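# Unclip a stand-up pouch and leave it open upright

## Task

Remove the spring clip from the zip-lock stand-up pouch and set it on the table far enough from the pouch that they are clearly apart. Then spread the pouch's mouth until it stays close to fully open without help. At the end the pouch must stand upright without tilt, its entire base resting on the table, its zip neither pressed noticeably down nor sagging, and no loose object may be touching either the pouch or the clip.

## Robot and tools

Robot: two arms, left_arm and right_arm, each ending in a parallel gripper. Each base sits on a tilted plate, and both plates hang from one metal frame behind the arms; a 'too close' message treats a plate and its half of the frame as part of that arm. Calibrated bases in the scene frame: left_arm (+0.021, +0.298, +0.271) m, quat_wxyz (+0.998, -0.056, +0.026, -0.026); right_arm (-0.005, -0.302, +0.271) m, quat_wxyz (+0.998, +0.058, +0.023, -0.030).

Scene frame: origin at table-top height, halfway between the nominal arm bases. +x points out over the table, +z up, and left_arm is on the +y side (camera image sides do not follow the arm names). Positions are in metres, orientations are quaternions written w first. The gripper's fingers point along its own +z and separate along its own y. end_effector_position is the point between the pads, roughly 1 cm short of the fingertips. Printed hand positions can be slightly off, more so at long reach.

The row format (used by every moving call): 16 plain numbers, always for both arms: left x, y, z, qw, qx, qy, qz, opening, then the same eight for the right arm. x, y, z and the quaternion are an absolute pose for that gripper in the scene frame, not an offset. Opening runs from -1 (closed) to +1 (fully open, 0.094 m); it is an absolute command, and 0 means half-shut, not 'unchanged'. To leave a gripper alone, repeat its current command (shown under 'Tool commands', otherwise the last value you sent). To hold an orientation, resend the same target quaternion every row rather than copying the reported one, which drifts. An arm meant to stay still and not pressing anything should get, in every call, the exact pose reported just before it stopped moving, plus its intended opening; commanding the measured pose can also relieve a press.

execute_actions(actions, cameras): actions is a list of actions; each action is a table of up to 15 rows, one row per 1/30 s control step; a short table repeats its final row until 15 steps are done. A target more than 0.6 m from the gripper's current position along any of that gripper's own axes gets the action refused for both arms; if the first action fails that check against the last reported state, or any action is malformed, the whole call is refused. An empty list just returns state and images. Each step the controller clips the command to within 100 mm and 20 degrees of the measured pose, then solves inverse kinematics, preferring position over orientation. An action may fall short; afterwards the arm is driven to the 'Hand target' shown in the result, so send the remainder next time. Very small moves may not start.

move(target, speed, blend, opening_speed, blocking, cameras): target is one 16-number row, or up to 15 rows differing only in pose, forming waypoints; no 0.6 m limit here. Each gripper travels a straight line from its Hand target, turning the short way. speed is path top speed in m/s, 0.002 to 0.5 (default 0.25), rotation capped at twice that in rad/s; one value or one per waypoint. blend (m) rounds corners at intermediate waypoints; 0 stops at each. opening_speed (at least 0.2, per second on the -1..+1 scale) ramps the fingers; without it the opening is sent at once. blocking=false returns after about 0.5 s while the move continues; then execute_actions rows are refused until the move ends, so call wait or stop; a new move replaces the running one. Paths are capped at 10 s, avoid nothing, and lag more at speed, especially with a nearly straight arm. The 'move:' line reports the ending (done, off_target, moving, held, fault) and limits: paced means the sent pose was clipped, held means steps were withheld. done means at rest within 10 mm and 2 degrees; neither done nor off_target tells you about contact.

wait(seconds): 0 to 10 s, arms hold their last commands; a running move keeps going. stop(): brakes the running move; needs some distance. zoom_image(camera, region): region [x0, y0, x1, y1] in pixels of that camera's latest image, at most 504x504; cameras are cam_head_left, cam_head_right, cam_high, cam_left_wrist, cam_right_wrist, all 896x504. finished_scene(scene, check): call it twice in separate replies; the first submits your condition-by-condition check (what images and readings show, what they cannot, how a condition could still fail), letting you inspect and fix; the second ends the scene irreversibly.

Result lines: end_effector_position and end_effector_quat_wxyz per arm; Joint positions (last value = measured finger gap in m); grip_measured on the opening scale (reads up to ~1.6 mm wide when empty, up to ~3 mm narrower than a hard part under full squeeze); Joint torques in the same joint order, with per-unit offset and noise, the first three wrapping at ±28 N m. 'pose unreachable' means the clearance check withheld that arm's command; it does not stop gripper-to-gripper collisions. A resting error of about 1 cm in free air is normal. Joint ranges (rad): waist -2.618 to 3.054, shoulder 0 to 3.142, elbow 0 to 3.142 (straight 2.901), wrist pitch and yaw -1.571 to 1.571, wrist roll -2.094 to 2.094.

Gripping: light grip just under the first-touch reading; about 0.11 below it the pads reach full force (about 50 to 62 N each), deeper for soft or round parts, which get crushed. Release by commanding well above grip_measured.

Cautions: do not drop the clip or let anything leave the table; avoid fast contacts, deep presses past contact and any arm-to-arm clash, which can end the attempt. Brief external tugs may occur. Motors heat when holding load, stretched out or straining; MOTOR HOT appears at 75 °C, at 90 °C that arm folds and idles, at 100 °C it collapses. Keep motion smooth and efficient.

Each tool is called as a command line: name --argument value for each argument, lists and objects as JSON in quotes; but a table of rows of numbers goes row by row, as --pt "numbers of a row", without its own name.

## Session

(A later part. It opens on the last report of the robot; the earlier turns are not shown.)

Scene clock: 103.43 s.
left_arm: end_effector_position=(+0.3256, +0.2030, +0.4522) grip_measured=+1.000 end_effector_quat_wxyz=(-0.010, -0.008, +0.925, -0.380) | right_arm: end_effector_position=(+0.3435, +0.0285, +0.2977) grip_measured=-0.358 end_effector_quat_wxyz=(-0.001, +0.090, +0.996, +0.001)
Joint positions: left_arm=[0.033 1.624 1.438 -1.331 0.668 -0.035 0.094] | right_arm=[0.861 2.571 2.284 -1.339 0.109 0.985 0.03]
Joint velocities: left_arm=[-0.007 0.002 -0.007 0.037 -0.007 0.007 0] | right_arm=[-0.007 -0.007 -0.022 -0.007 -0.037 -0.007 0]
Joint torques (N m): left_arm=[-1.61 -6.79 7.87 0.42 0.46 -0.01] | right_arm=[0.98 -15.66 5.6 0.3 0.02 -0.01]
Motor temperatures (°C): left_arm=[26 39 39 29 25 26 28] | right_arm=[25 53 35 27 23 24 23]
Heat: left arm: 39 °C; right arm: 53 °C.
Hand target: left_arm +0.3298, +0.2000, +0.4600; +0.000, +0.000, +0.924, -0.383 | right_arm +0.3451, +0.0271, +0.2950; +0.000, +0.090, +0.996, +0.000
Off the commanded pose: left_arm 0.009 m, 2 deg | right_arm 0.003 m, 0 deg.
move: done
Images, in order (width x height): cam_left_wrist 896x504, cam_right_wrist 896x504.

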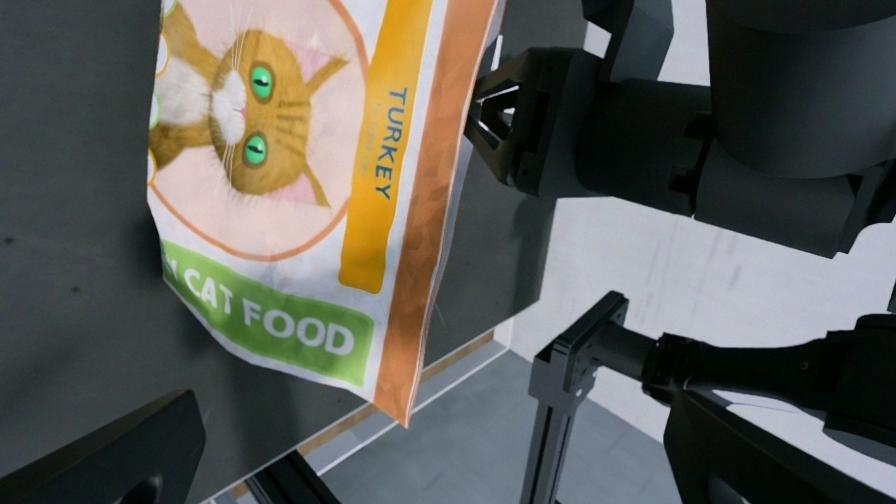

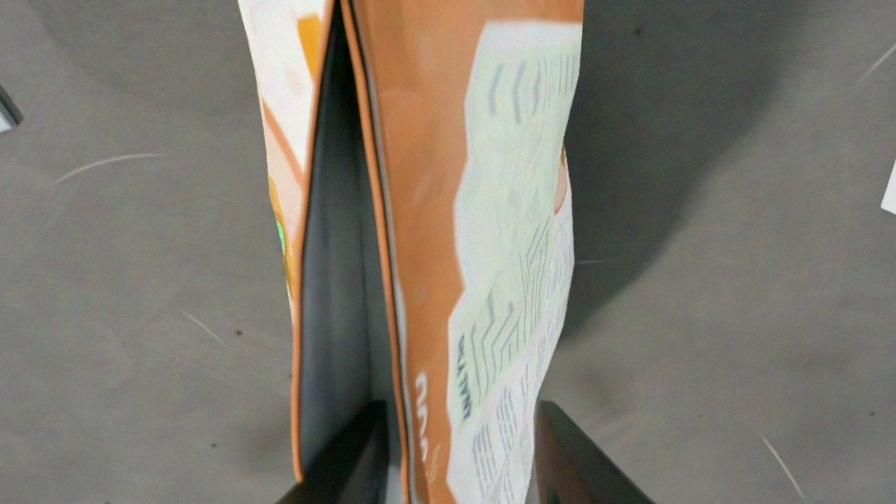

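move --target '[0.33,0.20,0.46,0,0,0.924,-0.383,1,0.345,0.026,0.283,0,0.09,0.995,0,-0.36]' --speed 0.03 --cameras '["cam_right_wrist"]'

move --target '[0.33,0.20,0.46,0,0,0.924,-0.383,1,0.345,0.024,0.283,0,0.09,0.995,0,-1]' --speed 0.03 --opening_speed 0.6 --cameras '["cam_right_wrist"]'

move --target '[0.33,0.20,0.46,0,0,0.924,-0.383,1,0.345,-0.016,0.285,0,0.09,0.995,0,-1]' --speed 0.04 --cameras '["cam_left_wrist","cam_right_wrist"]'

Scene clock: 104.53 s.
left_arm: end_effector_position=(+0.3256, +0.2030, +0.4522) grip_measured=+1.000 end_effector_quat_wxyz=(-0.010, -0.008, +0.925, -0.380) | right_arm: end_effector_position=(+0.3428, +0.0265, +0.2850) grip_measured=-0.358 end_effector_quat_wxyz=(-0.003, +0.091, +0.996, -0.002)
Joint positions: left_arm=[0.033 1.624 1.438 -1.331 0.668 -0.035 0.094] | right_arm=[0.856 2.571 2.235 -1.296 0.109 0.982 0.03]
Joint velocities: left_arm=[-0.022 -0.012 0.002 -0.022 -0.007 -0.066 0] | right_arm=[0.022 0.012 0.007 -0.022 0.007 -0.022 0]
Joint torques (N m): left_arm=[-1.62 -6.78 7.9 0.42 0.46 0] | right_arm=[1.05 -15.86 5.44 0.37 0.01 -0.03]
Motor temperatures (°C): left_arm=[26 39 39 29 25 26 28] | right_arm=[25 53 35 27 23 24 23]
Heat: left arm: 39 °C; right arm: 53 °C.
Hand target: left_arm +0.3298, +0.2000, +0.4600; +0.000, +0.000, +0.924, -0.383 | right_arm +0.3451, +0.0262, +0.2831; +0.000, +0.090, +0.996, +0.000
Off the commanded pose: left_arm 0.009 m, 2 deg | right_arm 0.003 m, 0 deg.
move: done
Images, in order (width x height): cam_right_wrist 896x504.

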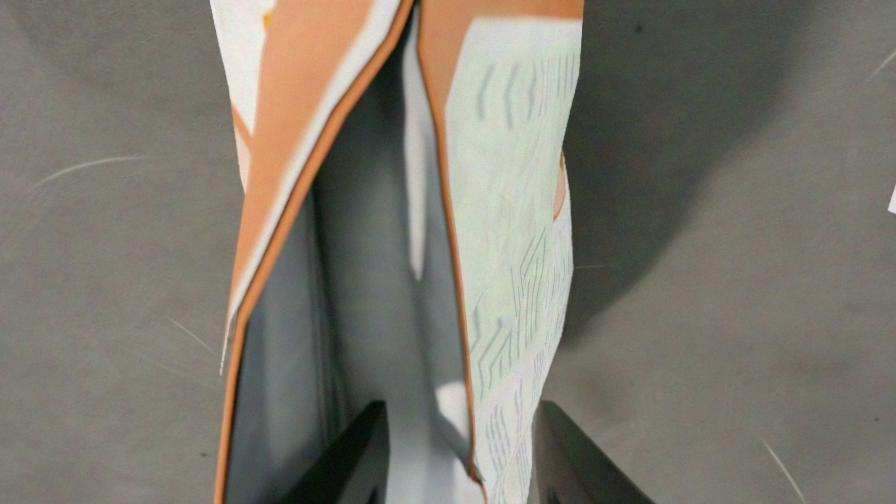

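Scene clock: 105.80 s.
left_arm: end_effector_position=(+0.3256, +0.2030, +0.4522) grip_measured=+1.000 end_effector_quat_wxyz=(-0.010, -0.008, +0.925, -0.380) | right_arm: end_effector_position=(+0.3432, +0.0270, +0.2807) grip_measured=-0.992 end_effector_quat_wxyz=(-0.002, +0.089, +0.996, -0.001)
Joint positions: left_arm=[0.033 1.624 1.438 -1.331 0.668 -0.035 0.094] | right_arm=[0.855 2.571 2.218 -1.275 0.109 0.978 0]
Joint velocities: left_arm=[-0.017 -0.012 -0.002 0.022 -0.051 -0.007 0] | right_arm=[-0.002 -0.002 0.002 0.022 0.007 -0.11 -0.001]
Joint torques (N m): left_arm=[-1.59 -6.79 7.91 0.42 0.46 0.01] | right_arm=[0.88 -16.62 5.46 0.23 0.01 -0.02]
Motor temperatures (°C): left_arm=[26 39 39 29 25 26 28] | right_arm=[25 53 35 27 23 24 23]
Heat: left arm: 39 °C; right arm: 53 °C.
Hand target: left_arm +0.3298, +0.2000, +0.4600; +0.000, +0.000, +0.924, -0.383 | right_arm +0.3450, +0.0240, +0.2830; +0.000, +0.090, +0.996, +0.000
Off the commanded pose: left_arm 0.009 m, 2 deg | right_arm 0.004 m, 0 deg.
move: done
Images, in order (width x height): cam_right_wrist 896x504.

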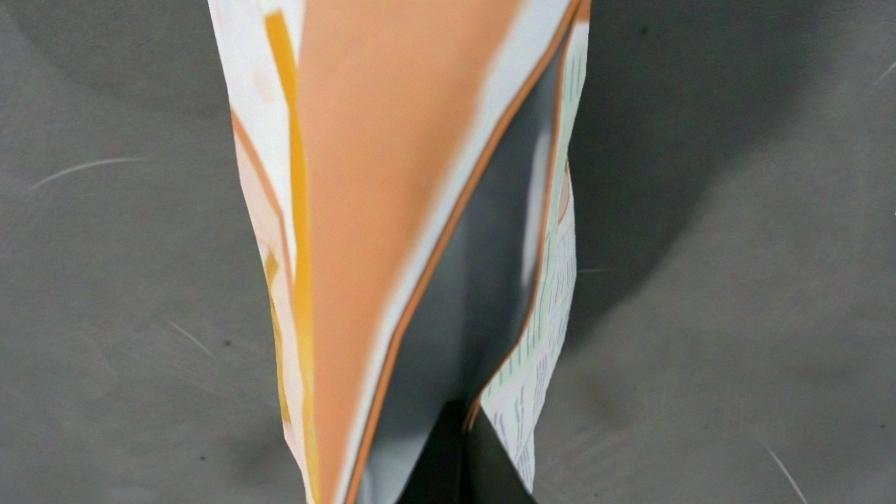

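Scene clock: 107.23 s.
left_arm: end_effector_position=(+0.3256, +0.2030, +0.4522) grip_measured=+1.000 end_effector_quat_wxyz=(-0.010, -0.008, +0.925, -0.380) | right_arm: end_effector_position=(+0.3389, -0.0049, +0.2675) grip_measured=-0.992 end_effector_quat_wxyz=(-0.017, +0.086, +0.996, +0.002)
Joint positions: left_arm=[0.033 1.624 1.438 -1.331 0.668 -0.035 0.094] | right_arm=[0.801 2.463 1.979 -1.155 0.087 0.918 0]
Joint velocities: left_arm=[0.007 -0.002 0.002 -0.007 -0.022 -0.051 0] | right_arm=[-0.007 -0.017 -0.027 0.022 0.007 -0.022 0.001]
Joint torques (N m): left_arm=[-1.61 -6.8 7.9 0.43 0.48 -0.01] | right_arm=[0.35 -19.03 5.24 -0.02 0.26 -0.01]
Motor temperatures (°C): left_arm=[26 39 39 29 25 26 28] | right_arm=[25 54 35 27 23 24 23]
Heat: left arm: 39 °C; right arm: 54 °C.
Hand target: left_arm +0.3298, +0.2000, +0.4600; +0.000, +0.000, +0.924, -0.383 | right_arm +0.3458, -0.0156, +0.2845; -0.001, +0.090, +0.996, +0.000
Off the commanded pose: left_arm 0.009 m, 2 deg | right_arm 0.022 m, 2 deg.
move: off_target (right_arm)
Images, in order (width x height): cam_left_wrist 896x504, cam_right_wrist 896x504.

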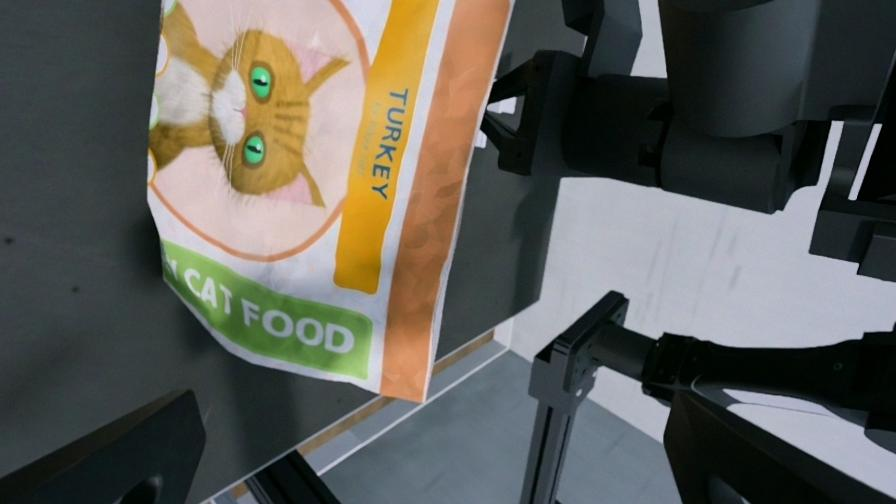

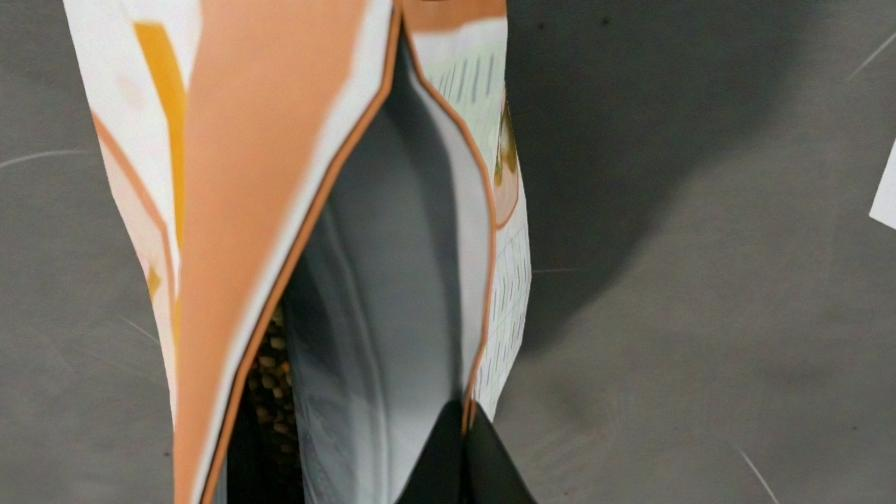

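move --target '[0.33,0.20,0.46,0,0,0.924,-0.383,1,0.343,-0.036,0.297,0,0.09,0.995,0,-1]' --speed 0.04 --cameras '["cam_left_wrist","cam_right_wrist"]'

Scene clock: 109.20 s.
left_arm: end_effector_position=(+0.3256, +0.2030, +0.4522) grip_measured=+1.000 end_effector_quat_wxyz=(-0.010, -0.008, +0.925, -0.380) | right_arm: end_effector_position=(+0.3366, -0.0218, +0.2763) grip_measured=-0.992 end_effector_quat_wxyz=(-0.020, +0.085, +0.996, +0.006)
Joint positions: left_arm=[0.033 1.624 1.438 -1.331 0.668 -0.035 0.094] | right_arm=[0.776 2.391 1.893 -1.136 0.08 0.891 0]
Joint velocities: left_arm=[-0.002 0.002 -0.002 -0.007 0.007 -0.11 0] | right_arm=[0.012 -0.012 -0.012 0.051 -0.037 -0.037 0.001]
Joint torques (N m): left_arm=[-1.59 -6.76 7.91 0.42 0.47 0] | right_arm=[0.25 -19.19 5.44 -0.14 0.33 -0.01]
Motor temperatures (°C): left_arm=[26 39 39 29 25 26 28] | right_arm=[25 55 35 27 23 24 23]
Heat: left arm: 39 °C; right arm: 55 °C.
Hand target: left_arm +0.3298, +0.2000, +0.4600; +0.000, +0.000, +0.924, -0.383 | right_arm +0.3433, -0.0355, +0.2963; +0.000, +0.090, +0.996, +0.000
Off the commanded pose: left_arm 0.009 m, 2 deg | right_arm 0.026 m, 2 deg.
move: off_target (right_arm)
Images, in order (width x height): cam_left_wrist 896x504, cam_right_wrist 896x504.

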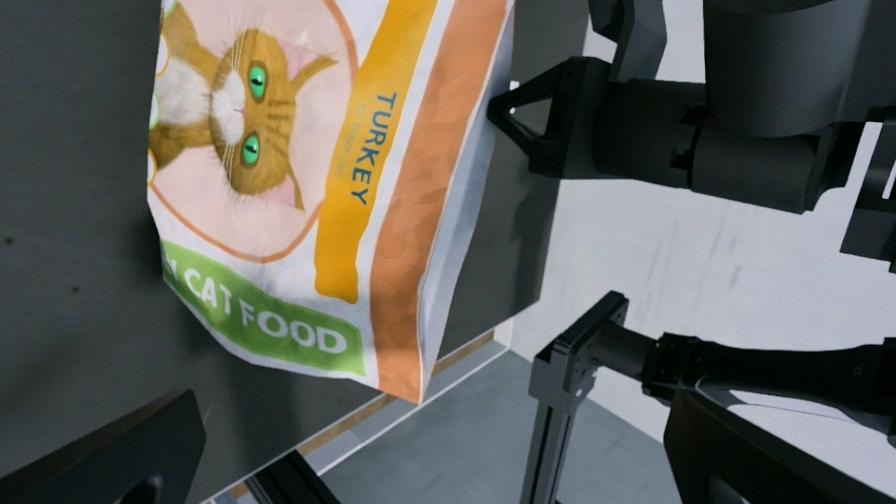

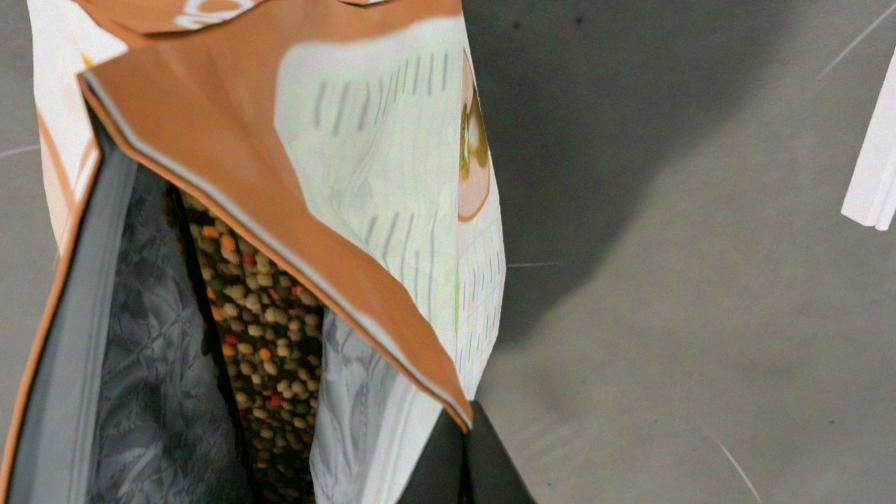

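Zip has popped open wide. Now release: open slowly, shift slightly +y, and lift.

move --target '[0.33,0.20,0.46,0,0,0.924,-0.383,1,0.340,-0.018,0.286,0,0.09,0.995,0,-0.6]' --speed 0.03 --opening_speed 0.4 --cameras '[]'

move --target '[0.33,0.20,0.46,0,0,0.924,-0.383,1,0.340,-0.010,0.36,0,0.09,0.995,0,-0.6]' --speed 0.08

Scene clock: 110.67 s.
left_arm: end_effector_position=(+0.3256, +0.2030, +0.4522) grip_measured=+1.000 end_effector_quat_wxyz=(-0.010, -0.008, +0.925, -0.380) | right_arm: end_effector_position=(+0.3362, -0.0202, +0.2775) grip_measured=-0.602 end_effector_quat_wxyz=(-0.013, +0.091, +0.996, +0.001)
Joint positions: left_arm=[0.033 1.624 1.438 -1.331 0.668 -0.035 0.094] | right_arm=[0.786 2.391 1.896 -1.137 0.095 0.913 0.019]
Joint velocities: left_arm=[-0.027 0.012 -0.012 -0.081 0.022 0.037 0] | right_arm=[-0.027 -0.012 0.002 -0.051 -0.022 -0.022 0.002]
Joint torques (N m): left_arm=[-1.61 -6.82 7.91 0.42 0.47 0] | right_arm=[1.87 -14.87 8.27 0.01 0.18 0.08]
Motor temperatures (°C): left_arm=[26 39 39 29 25 26 28] | right_arm=[25 55 35 27 23 24 23]
Heat: left arm: 39 °C; right arm: 55 °C.
Hand target: left_arm +0.3298, +0.2000, +0.4600; +0.000, +0.000, +0.924, -0.383 | right_arm +0.3398, -0.0180, +0.2861; +0.000, +0.090, +0.996, +0.000
Off the commanded pose: left_arm 0.009 m, 2 deg | right_arm 0.010 m, 2 deg.
move: done
No camera images: "cameras" was empty.

Scene clock: 112.33 s.
left_arm: end_effector_position=(+0.3256, +0.2030, +0.4522) grip_measured=+1.000 end_effector_quat_wxyz=(-0.010, -0.008, +0.925, -0.380) | right_arm: end_effector_position=(+0.3389, -0.0124, +0.3577) grip_measured=-0.602 end_effector_quat_wxyz=(-0.006, +0.092, +0.996, +0.005)
Joint positions: left_arm=[0.033 1.624 1.438 -1.331 0.668 -0.035 0.094] | right_arm=[0.816 2.391 2.212 -1.441 0.098 0.944 0.019]
Joint velocities: left_arm=[-0.007 -0.007 -0.002 -0.051 -0.022 -0.007 0] | right_arm=[-0.012 -0.017 -0.012 0.007 -0.037 -0.007 0]
Joint torques (N m): left_arm=[-1.62 -6.8 7.88 0.42 0.47 0] | right_arm=[1.87 -13.71 8.42 0.07 0.13 0.09]
Motor temperatures (°C): left_arm=[26 39 39 29 25 26 27] | right_arm=[25 55 35 27 23 24 23]
Heat: left arm: 39 °C; right arm: 55 °C.
Hand target: left_arm +0.3298, +0.2000, +0.4600; +0.000, +0.000, +0.924, -0.383 | right_arm +0.3393, -0.0105, +0.3601; +0.000, +0.090, +0.996, +0.000
Off the commanded pose: left_arm 0.009 m, 2 deg | right_arm 0.003 m, 1 deg.
move: done

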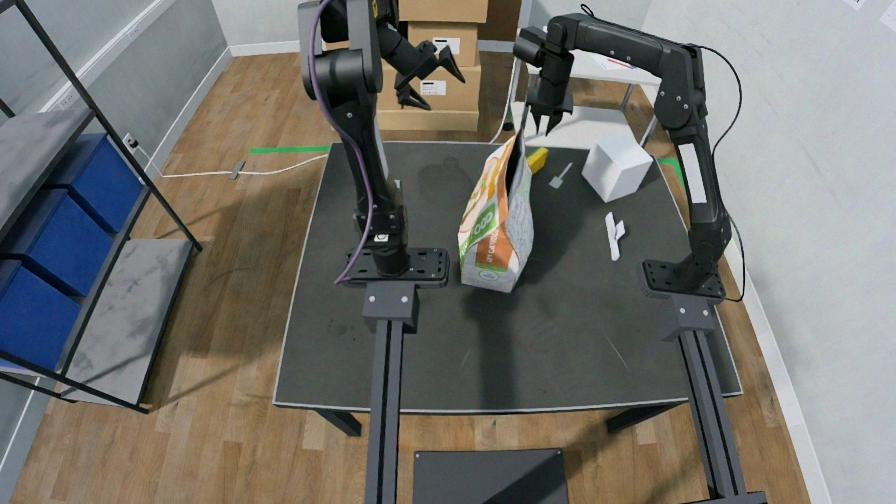

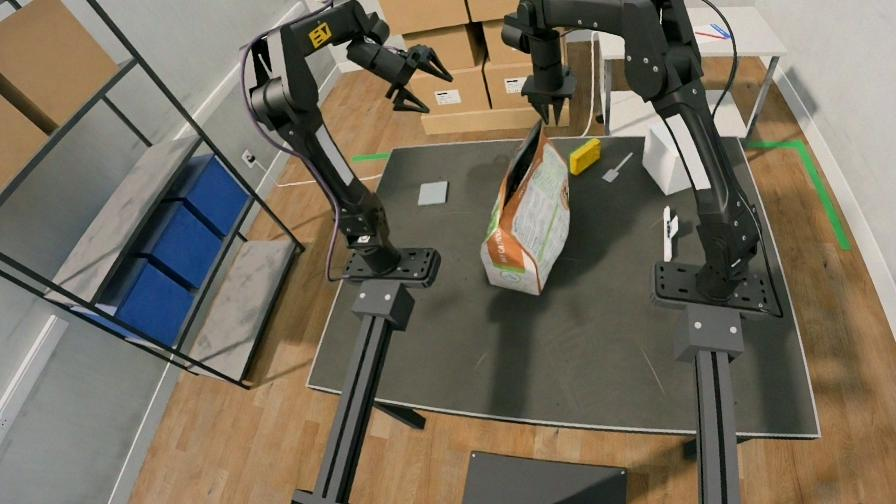

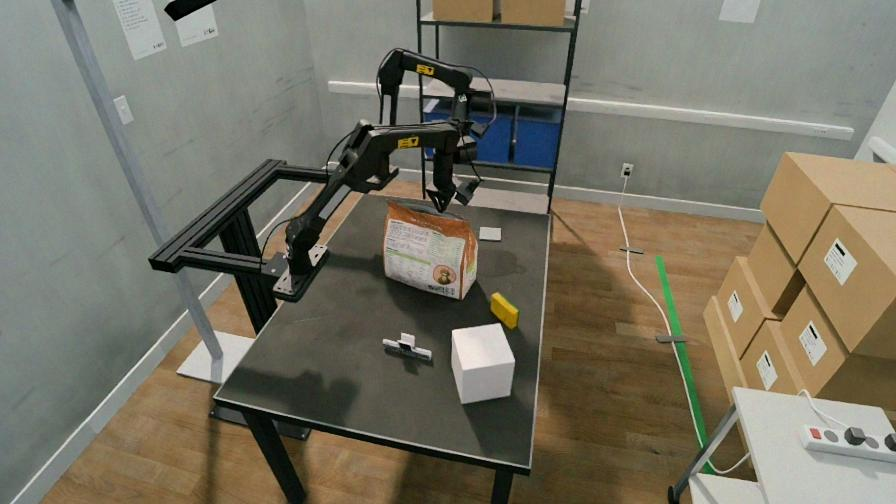

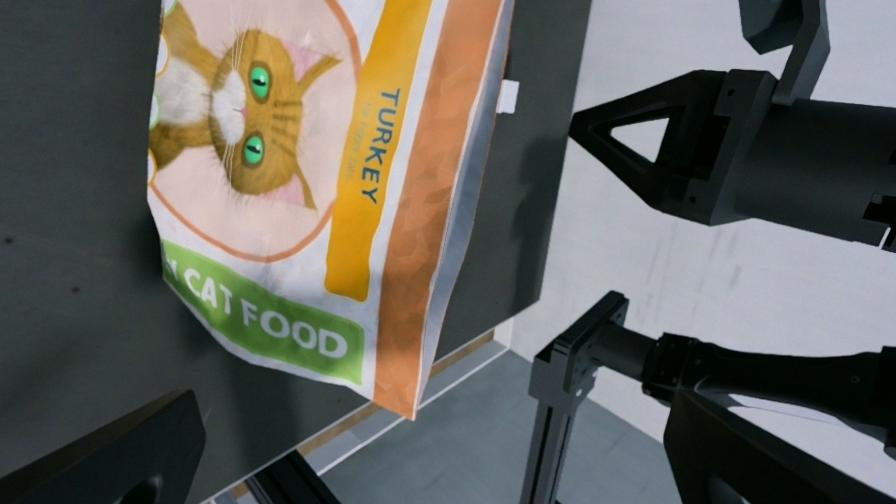

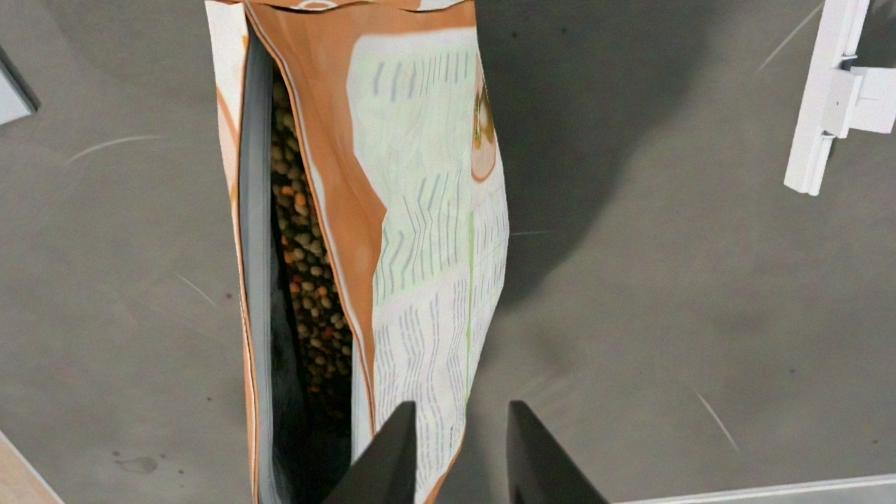

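move --target '[0.3521,0.4797,0.2436,0.673,0.168,0.683,-0.230,1,0.298,0.038,0.36,0,0.09,0.995,0,-1]' --speed 0.15 --cameras '["cam_right_wrist"]'

Scene clock: 118.93 s.
left_arm: end_effector_position=(+0.3522, +0.4769, +0.2429) grip_measured=+1.000 end_effector_quat_wxyz=(+0.663, +0.173, +0.692, -0.227) | right_arm: end_effector_position=(+0.2989, +0.0343, +0.3652) grip_measured=-0.994 end_effector_quat_wxyz=(+0.001, +0.093, +0.996, +0.009)
Joint positions: left_arm=[1.038 2.327 0.921 0.28 1.537 1.165 0.094] | right_arm=[0.952 2.418 2.262 -1.461 0.098 1.08 0]
Joint velocities: left_arm=[0.002 0.007 -0.012 -0.022 0.051 -0.022 0] | right_arm=[0.002 -0.007 0.017 -0.066 0.022 0.037 0.002]
Joint torques (N m): left_arm=[0.13 -8.49 3 0.95 0.87 -0.07] | right_arm=[1.89 -12.34 8.55 0.09 0.06 0.08]
Motor temperatures (°C): left_arm=[26 39 38 29 25 26 27] | right_arm=[25 54 35 26 23 24 23]
Heat: left arm: 39 °C; right arm: 54 °C.
Hand target: left_arm +0.3515, +0.4780, +0.2442; +0.671, +0.172, +0.683, -0.232 | right_arm +0.2969, +0.0373, +0.3599; +0.001, +0.090, +0.996, +0.001
Off the commanded pose: left_arm 0.003 m, 2 deg | right_arm 0.006 m, 1 deg.
move: done
Images, in order (width x height): cam_right_wrist 896x504.

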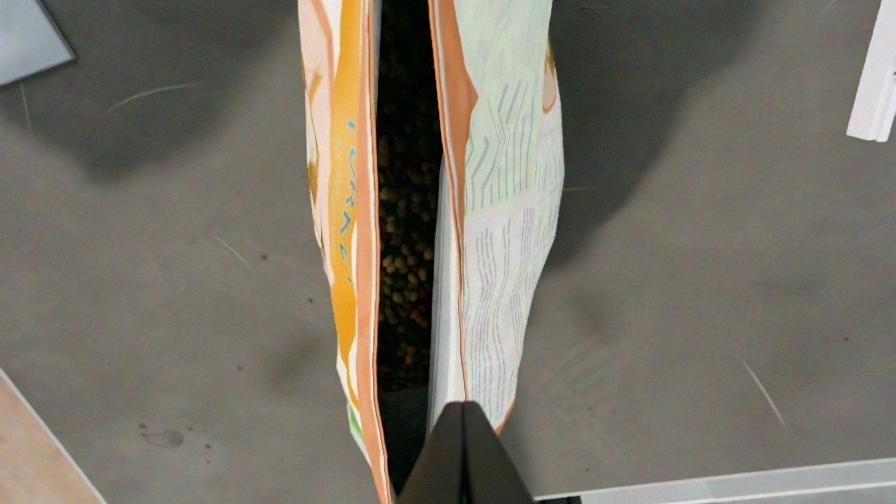

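move --target '[0.3521,0.4797,0.2436,0.673,0.168,0.683,-0.230,1,0.298,0.047,0.33,0,0.09,0.995,0,-1]' --speed 0.06 --cameras '["cam_right_wrist"]'

Scene clock: 120.60 s.
left_arm: end_effector_position=(+0.3527, +0.4777, +0.2432) grip_measured=+1.000 end_effector_quat_wxyz=(+0.663, +0.173, +0.692, -0.227) | right_arm: end_effector_position=(+0.3012, +0.0442, +0.3410) grip_measured=-0.994 end_effector_quat_wxyz=(+0.001, +0.093, +0.996, +0.010)
Joint positions: left_arm=[1.038 2.327 0.921 0.294 1.537 1.15 0.094] | right_arm=[0.955 2.457 2.232 -1.392 0.098 1.084 0]
Joint velocities: left_arm=[-0.007 -0.017 0.007 -0.022 0.051 -0.022 0] | right_arm=[-0.002 0.007 -0.002 -0.007 -0.022 -0.051 0]
Joint torques (N m): left_arm=[0.31 -8.14 3.32 0.99 0.84 -0.03] | right_arm=[1.91 -13.05 5.97 0.33 0.05 0.08]
Motor temperatures (°C): left_arm=[26 39 37 29 25 26 27] | right_arm=[25 53 35 26 23 24 23]
Heat: left arm: 39 °C; right arm: 53 °C.
Hand target: left_arm +0.3520, +0.4797, +0.2436; +0.671, +0.171, +0.683, -0.232 | right_arm +0.2978, +0.0468, +0.3302; +0.000, +0.090, +0.996, +0.000
Off the commanded pose: left_arm 0.002 m, 2 deg | right_arm 0.012 m, 1 deg.
move: off_target (right_arm)
Images, in order (width x height): cam_right_wrist 896x504.

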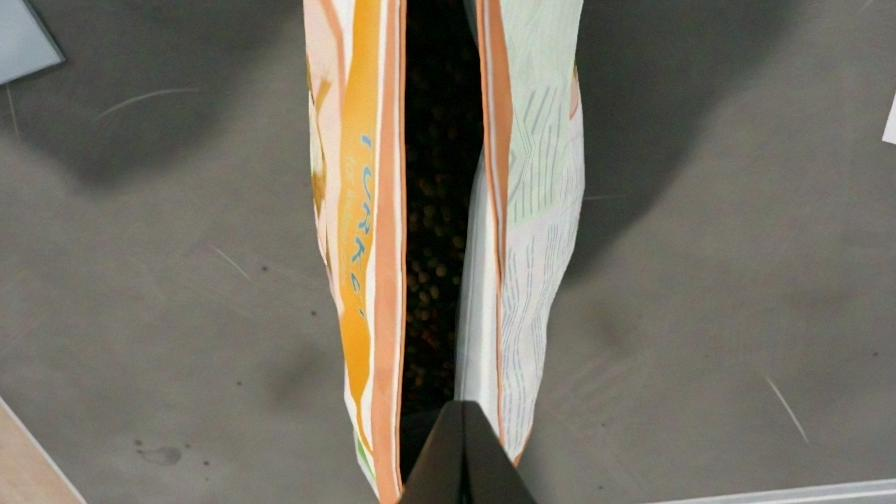

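move --target '[0.3521,0.4797,0.2436,0.673,0.168,0.683,-0.230,1,0.298,0.047,0.292,0,0.09,0.995,0,-1]' --speed 0.05 --cameras '["cam_right_wrist"]'

Scene clock: 122.30 s.
left_arm: end_effector_position=(+0.3534, +0.4786, +0.2437) grip_measured=+1.000 end_effector_quat_wxyz=(+0.664, +0.173, +0.691, -0.226) | right_arm: end_effector_position=(+0.2996, +0.0484, +0.3053) grip_measured=-0.994 end_effector_quat_wxyz=(+0.003, +0.094, +0.996, +0.012)
Joint positions: left_arm=[1.038 2.327 0.921 0.31 1.538 1.137 0.094] | right_arm=[0.955 2.46 2.094 -1.246 0.098 1.085 0]
Joint velocities: left_arm=[-0.022 0.007 -0.007 0.022 0.007 -0.007 0] | right_arm=[-0.002 -0.007 -0.007 0.007 -0.051 -0.007 0]
Joint torques (N m): left_arm=[0.28 -8.17 3.03 1.01 0.84 -0.08] | right_arm=[1.25 -12.83 5.78 0.38 0.07 -0.02]
Motor temperatures (°C): left_arm=[26 39 37 29 25 26 27] | right_arm=[25 53 35 26 23 24 23]
Heat: left arm: 39 °C; right arm: 53 °C.
Hand target: left_arm +0.3519, +0.4797, +0.2436; +0.671, +0.170, +0.683, -0.232 | right_arm +0.2980, +0.0470, +0.2921; +0.000, +0.090, +0.996, +0.000
Off the commanded pose: left_arm 0.002 m, 2 deg | right_arm 0.014 m, 2 deg.
move: off_target (right_arm)
Images, in order (width x height): cam_right_wrist 896x504.

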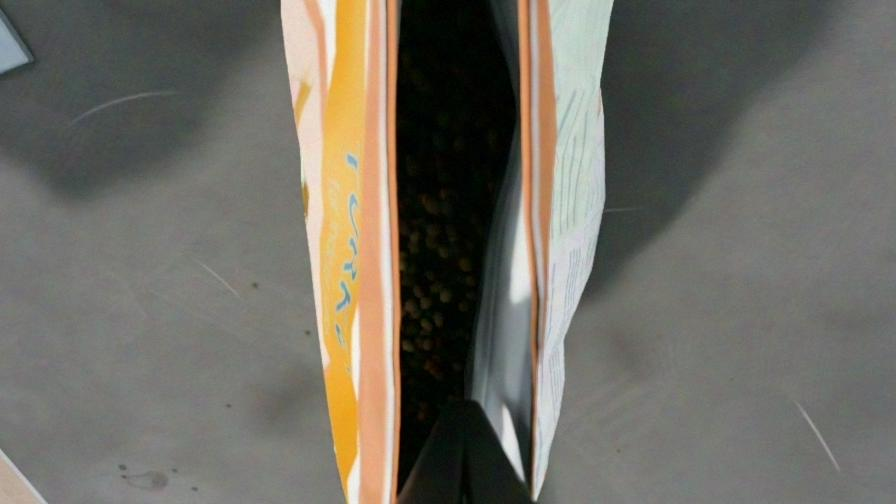

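move --target '[0.3521,0.4797,0.2436,0.673,0.168,0.683,-0.230,1,0.296,0.047,0.272,0,0.09,0.995,0,-1]' --speed 0.05 --cameras '["cam_right_wrist"]'

move --target '[0.3521,0.4797,0.2436,0.673,0.168,0.683,-0.230,1,0.296,0.047,0.272,0,0.09,0.995,0,1]' --opening_speed 0.6 --cameras '["cam_right_wrist","cam_head_right"]'

Scene clock: 123.70 s.
left_arm: end_effector_position=(+0.3539, +0.4794, +0.2441) grip_measured=+1.000 end_effector_quat_wxyz=(+0.665, +0.175, +0.691, -0.224) | right_arm: end_effector_position=(+0.2975, +0.0491, +0.2855) grip_measured=-0.994 end_effector_quat_wxyz=(+0.003, +0.093, +0.996, +0.012)
Joint positions: left_arm=[1.038 2.327 0.921 0.323 1.538 1.128 0.094] | right_arm=[0.955 2.466 2.025 -1.171 0.098 1.083 0]
Joint velocities: left_arm=[0.007 -0.002 0.002 0.037 -0.022 -0.007 0] | right_arm=[0.012 -0.007 -0.017 -0.022 0.037 -0.022 -0.001]
Joint torques (N m): left_arm=[0.29 -8.17 2.77 1.04 0.83 0.01] | right_arm=[1.11 -12.82 5.75 0.35 0.07 -0.01]
Motor temperatures (°C): left_arm=[25 39 37 29 25 26 27] | right_arm=[25 53 35 26 23 24 23]
Heat: left arm: 39 °C; right arm: 53 °C.
Hand target: left_arm +0.3520, +0.4798, +0.2436; +0.671, +0.171, +0.683, -0.232 | right_arm +0.2960, +0.0468, +0.2722; +0.000, +0.090, +0.996, +0.000
Off the commanded pose: left_arm 0.002 m, 2 deg | right_arm 0.014 m, 1 deg.
move: off_target (right_arm)
Images, in order (width x height): cam_right_wrist 896x504.

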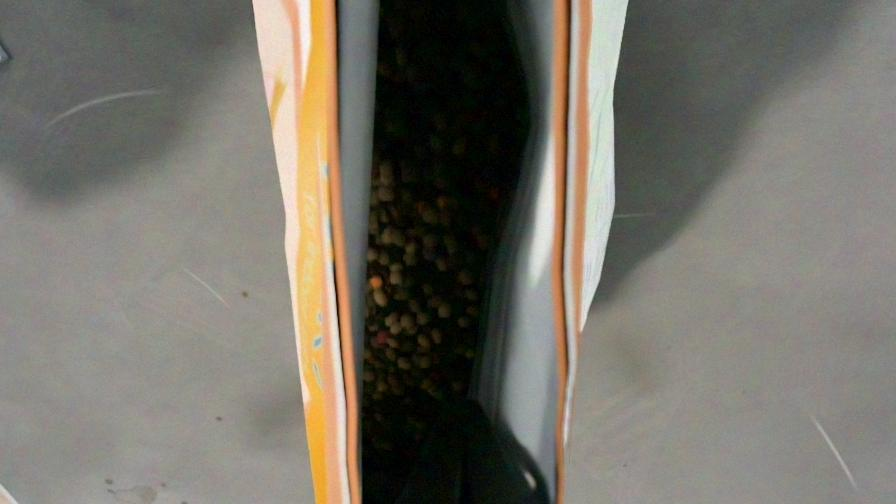

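Scene clock: 127.47 s.
left_arm: end_effector_position=(+0.3563, +0.4831, +0.2459) grip_measured=+1.000 end_effector_quat_wxyz=(+0.666, +0.178, +0.690, -0.219) | right_arm: end_effector_position=(+0.2981, +0.0499, +0.2855) grip_measured=+0.998 end_effector_quat_wxyz=(+0.004, +0.093, +0.996, +0.014)
Joint positions: left_arm=[1.038 2.327 0.921 0.386 1.538 1.078 0.094] | right_arm=[0.955 2.466 2.025 -1.167 0.098 1.083 0.094]
Joint velocities: left_arm=[-0.017 0.007 -0.002 0.022 -0.007 0.007 0] | right_arm=[-0.007 0.002 0.007 0.037 -0.007 0.037 0.001]
Joint torques (N m): left_arm=[0.28 -8.12 1.74 1.07 0.82 -0.09] | right_arm=[1.14 -12.86 5.67 0.33 0.07 -0.02]
Motor temperatures (°C): left_arm=[25 40 36 29 25 26 27] | right_arm=[25 53 35 26 23 24 23]
Heat: left arm: 40 °C; right arm: 53 °C.
Hand target: left_arm +0.3520, +0.4798, +0.2437; +0.671, +0.170, +0.683, -0.232 | right_arm +0.2959, +0.0468, +0.2722; +0.000, +0.090, +0.996, +0.000
Off the commanded pose: left_arm 0.006 m, 2 deg | right_arm 0.014 m, 2 deg.
move: off_target (right_arm)
Images, in order (width x height): cam_head_right 896x504, cam_right_wrist 896x504.

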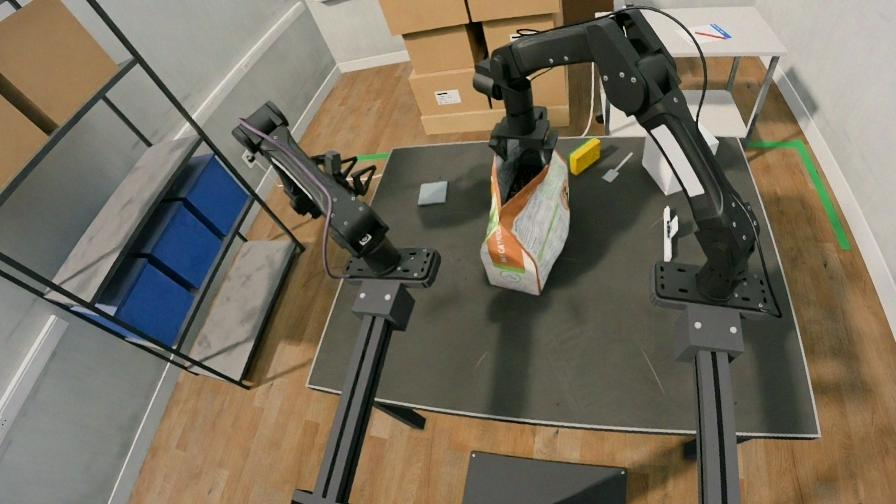

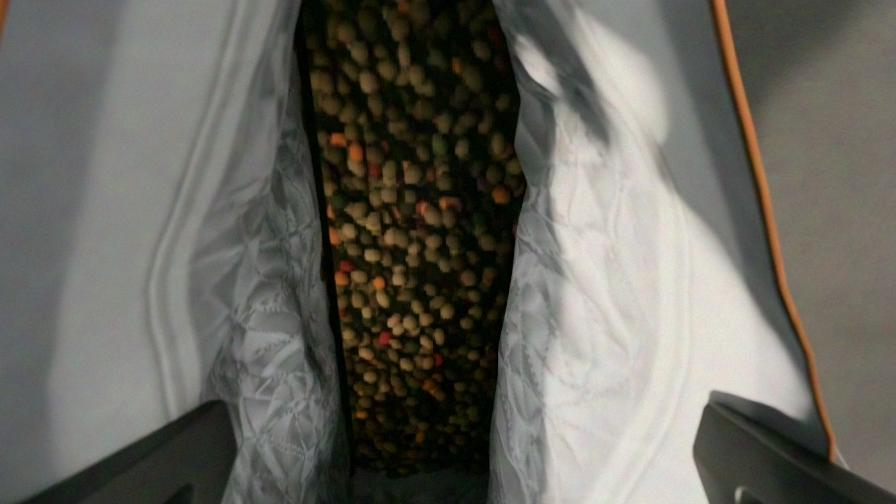

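move --pt "0.3521 0.4797 0.2436 0.673 0.168 0.683 -0.230 1 0.296 -0.005 0.276 0 0.09 0.995 0 1" --pt "0.3521 0.4797 0.2436 0.673 0.168 0.683 -0.230 1 0.296 0.100 0.276 0 0.09 0.995 0 1" --pt "0.3521 0.4797 0.2436 0.673 0.168 0.683 -0.230 1 0.296 0.047 0.276 0 0.09 0.995 0 1" --speed 0.06

Scene clock: 132.13 s.
left_arm: end_effector_position=(+0.3573, +0.4846, +0.2462) grip_measured=+1.000 end_effector_quat_wxyz=(+0.667, +0.179, +0.689, -0.218) | right_arm: end_effector_position=(+0.2898, +0.0423, +0.2564) grip_measured=+0.998 end_effector_quat_wxyz=(-0.014, +0.089, +0.996, -0.025)
Joint positions: left_arm=[1.038 2.331 0.915 0.452 1.538 1.027 0.094] | right_arm=[0.957 2.538 2.036 -1.191 0.11 1.085 0.094]
Joint velocities: left_arm=[0.002 -0.007 0.012 -0.007 0.007 -0.007 0] | right_arm=[-0.007 -0.002 0.007 0.037 -0.007 -0.081 0.001]
Joint torques (N m): left_arm=[0.28 -8.29 1.29 1.19 0.78 -0.04] | right_arm=[1.06 -19.54 5.42 0.25 -0.05 -0.02]
Motor temperatures (°C): left_arm=[25 40 36 29 25 26 27] | right_arm=[25 55 35 26 23 24 23]
Heat: left arm: 40 °C; right arm: 55 °C.
Hand target: left_arm +0.3521, +0.4798, +0.2438; +0.671, +0.170, +0.683, -0.232 | right_arm +0.2959, +0.0466, +0.2758; +0.000, +0.090, +0.996, -0.001
Off the commanded pose: left_arm 0.008 m, 2 deg | right_arm 0.021 m, 3 deg.
move: off_target (right_arm)

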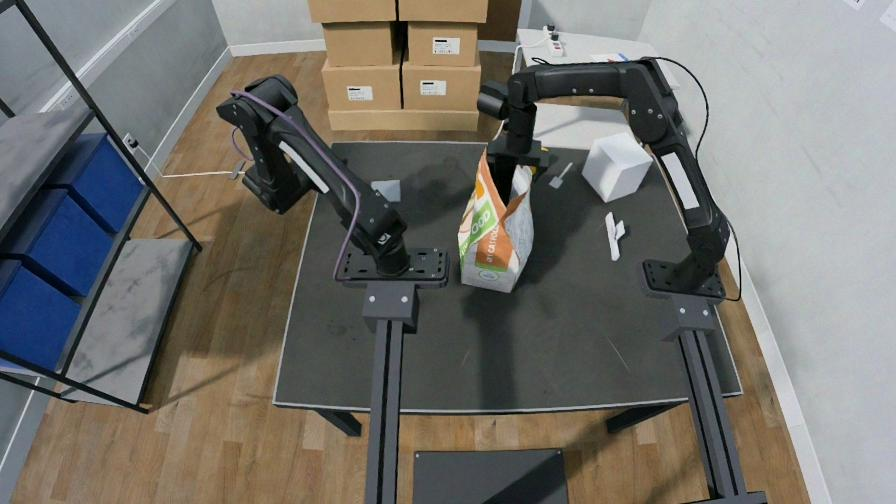

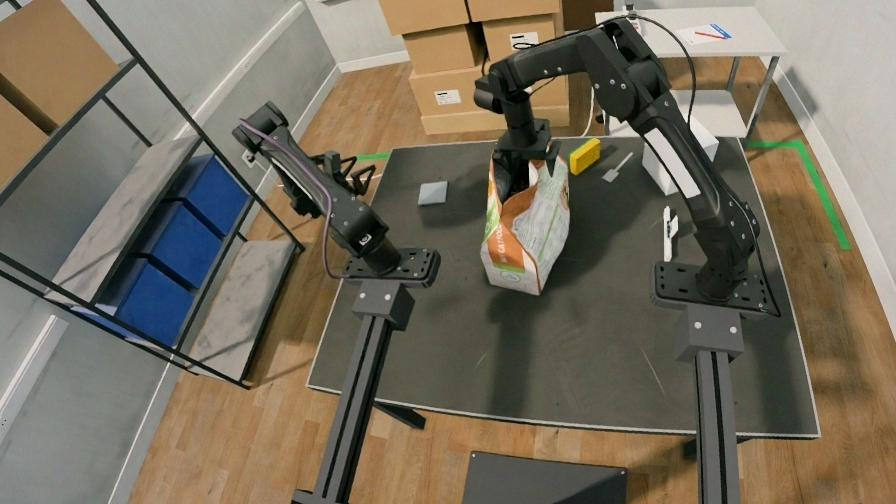

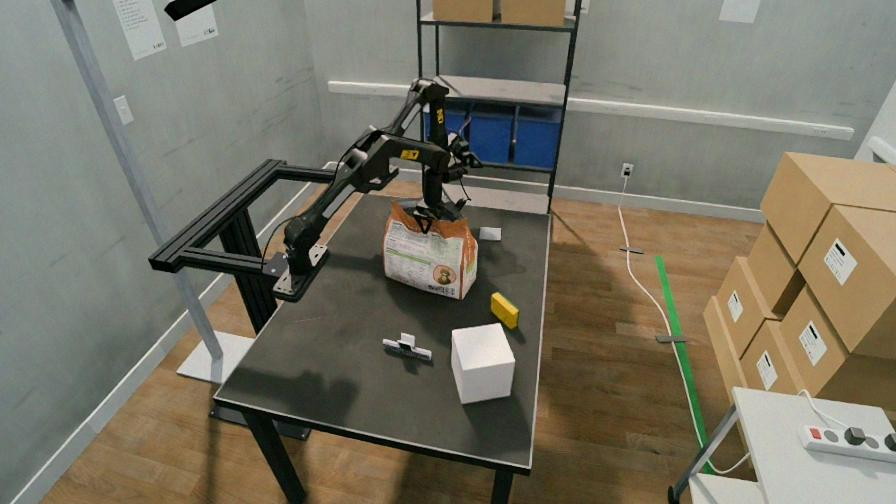

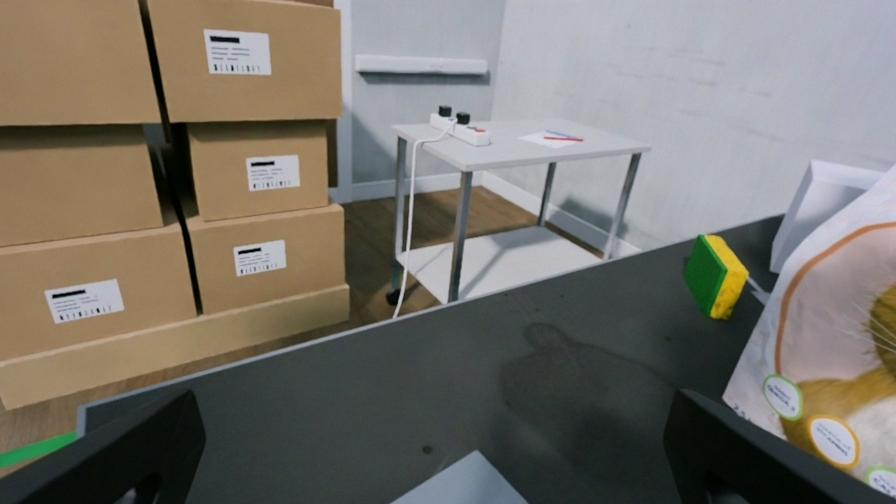

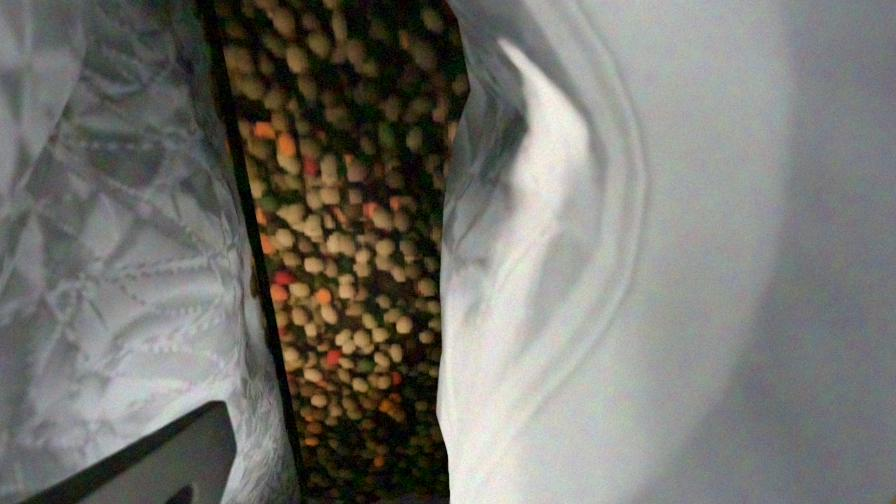

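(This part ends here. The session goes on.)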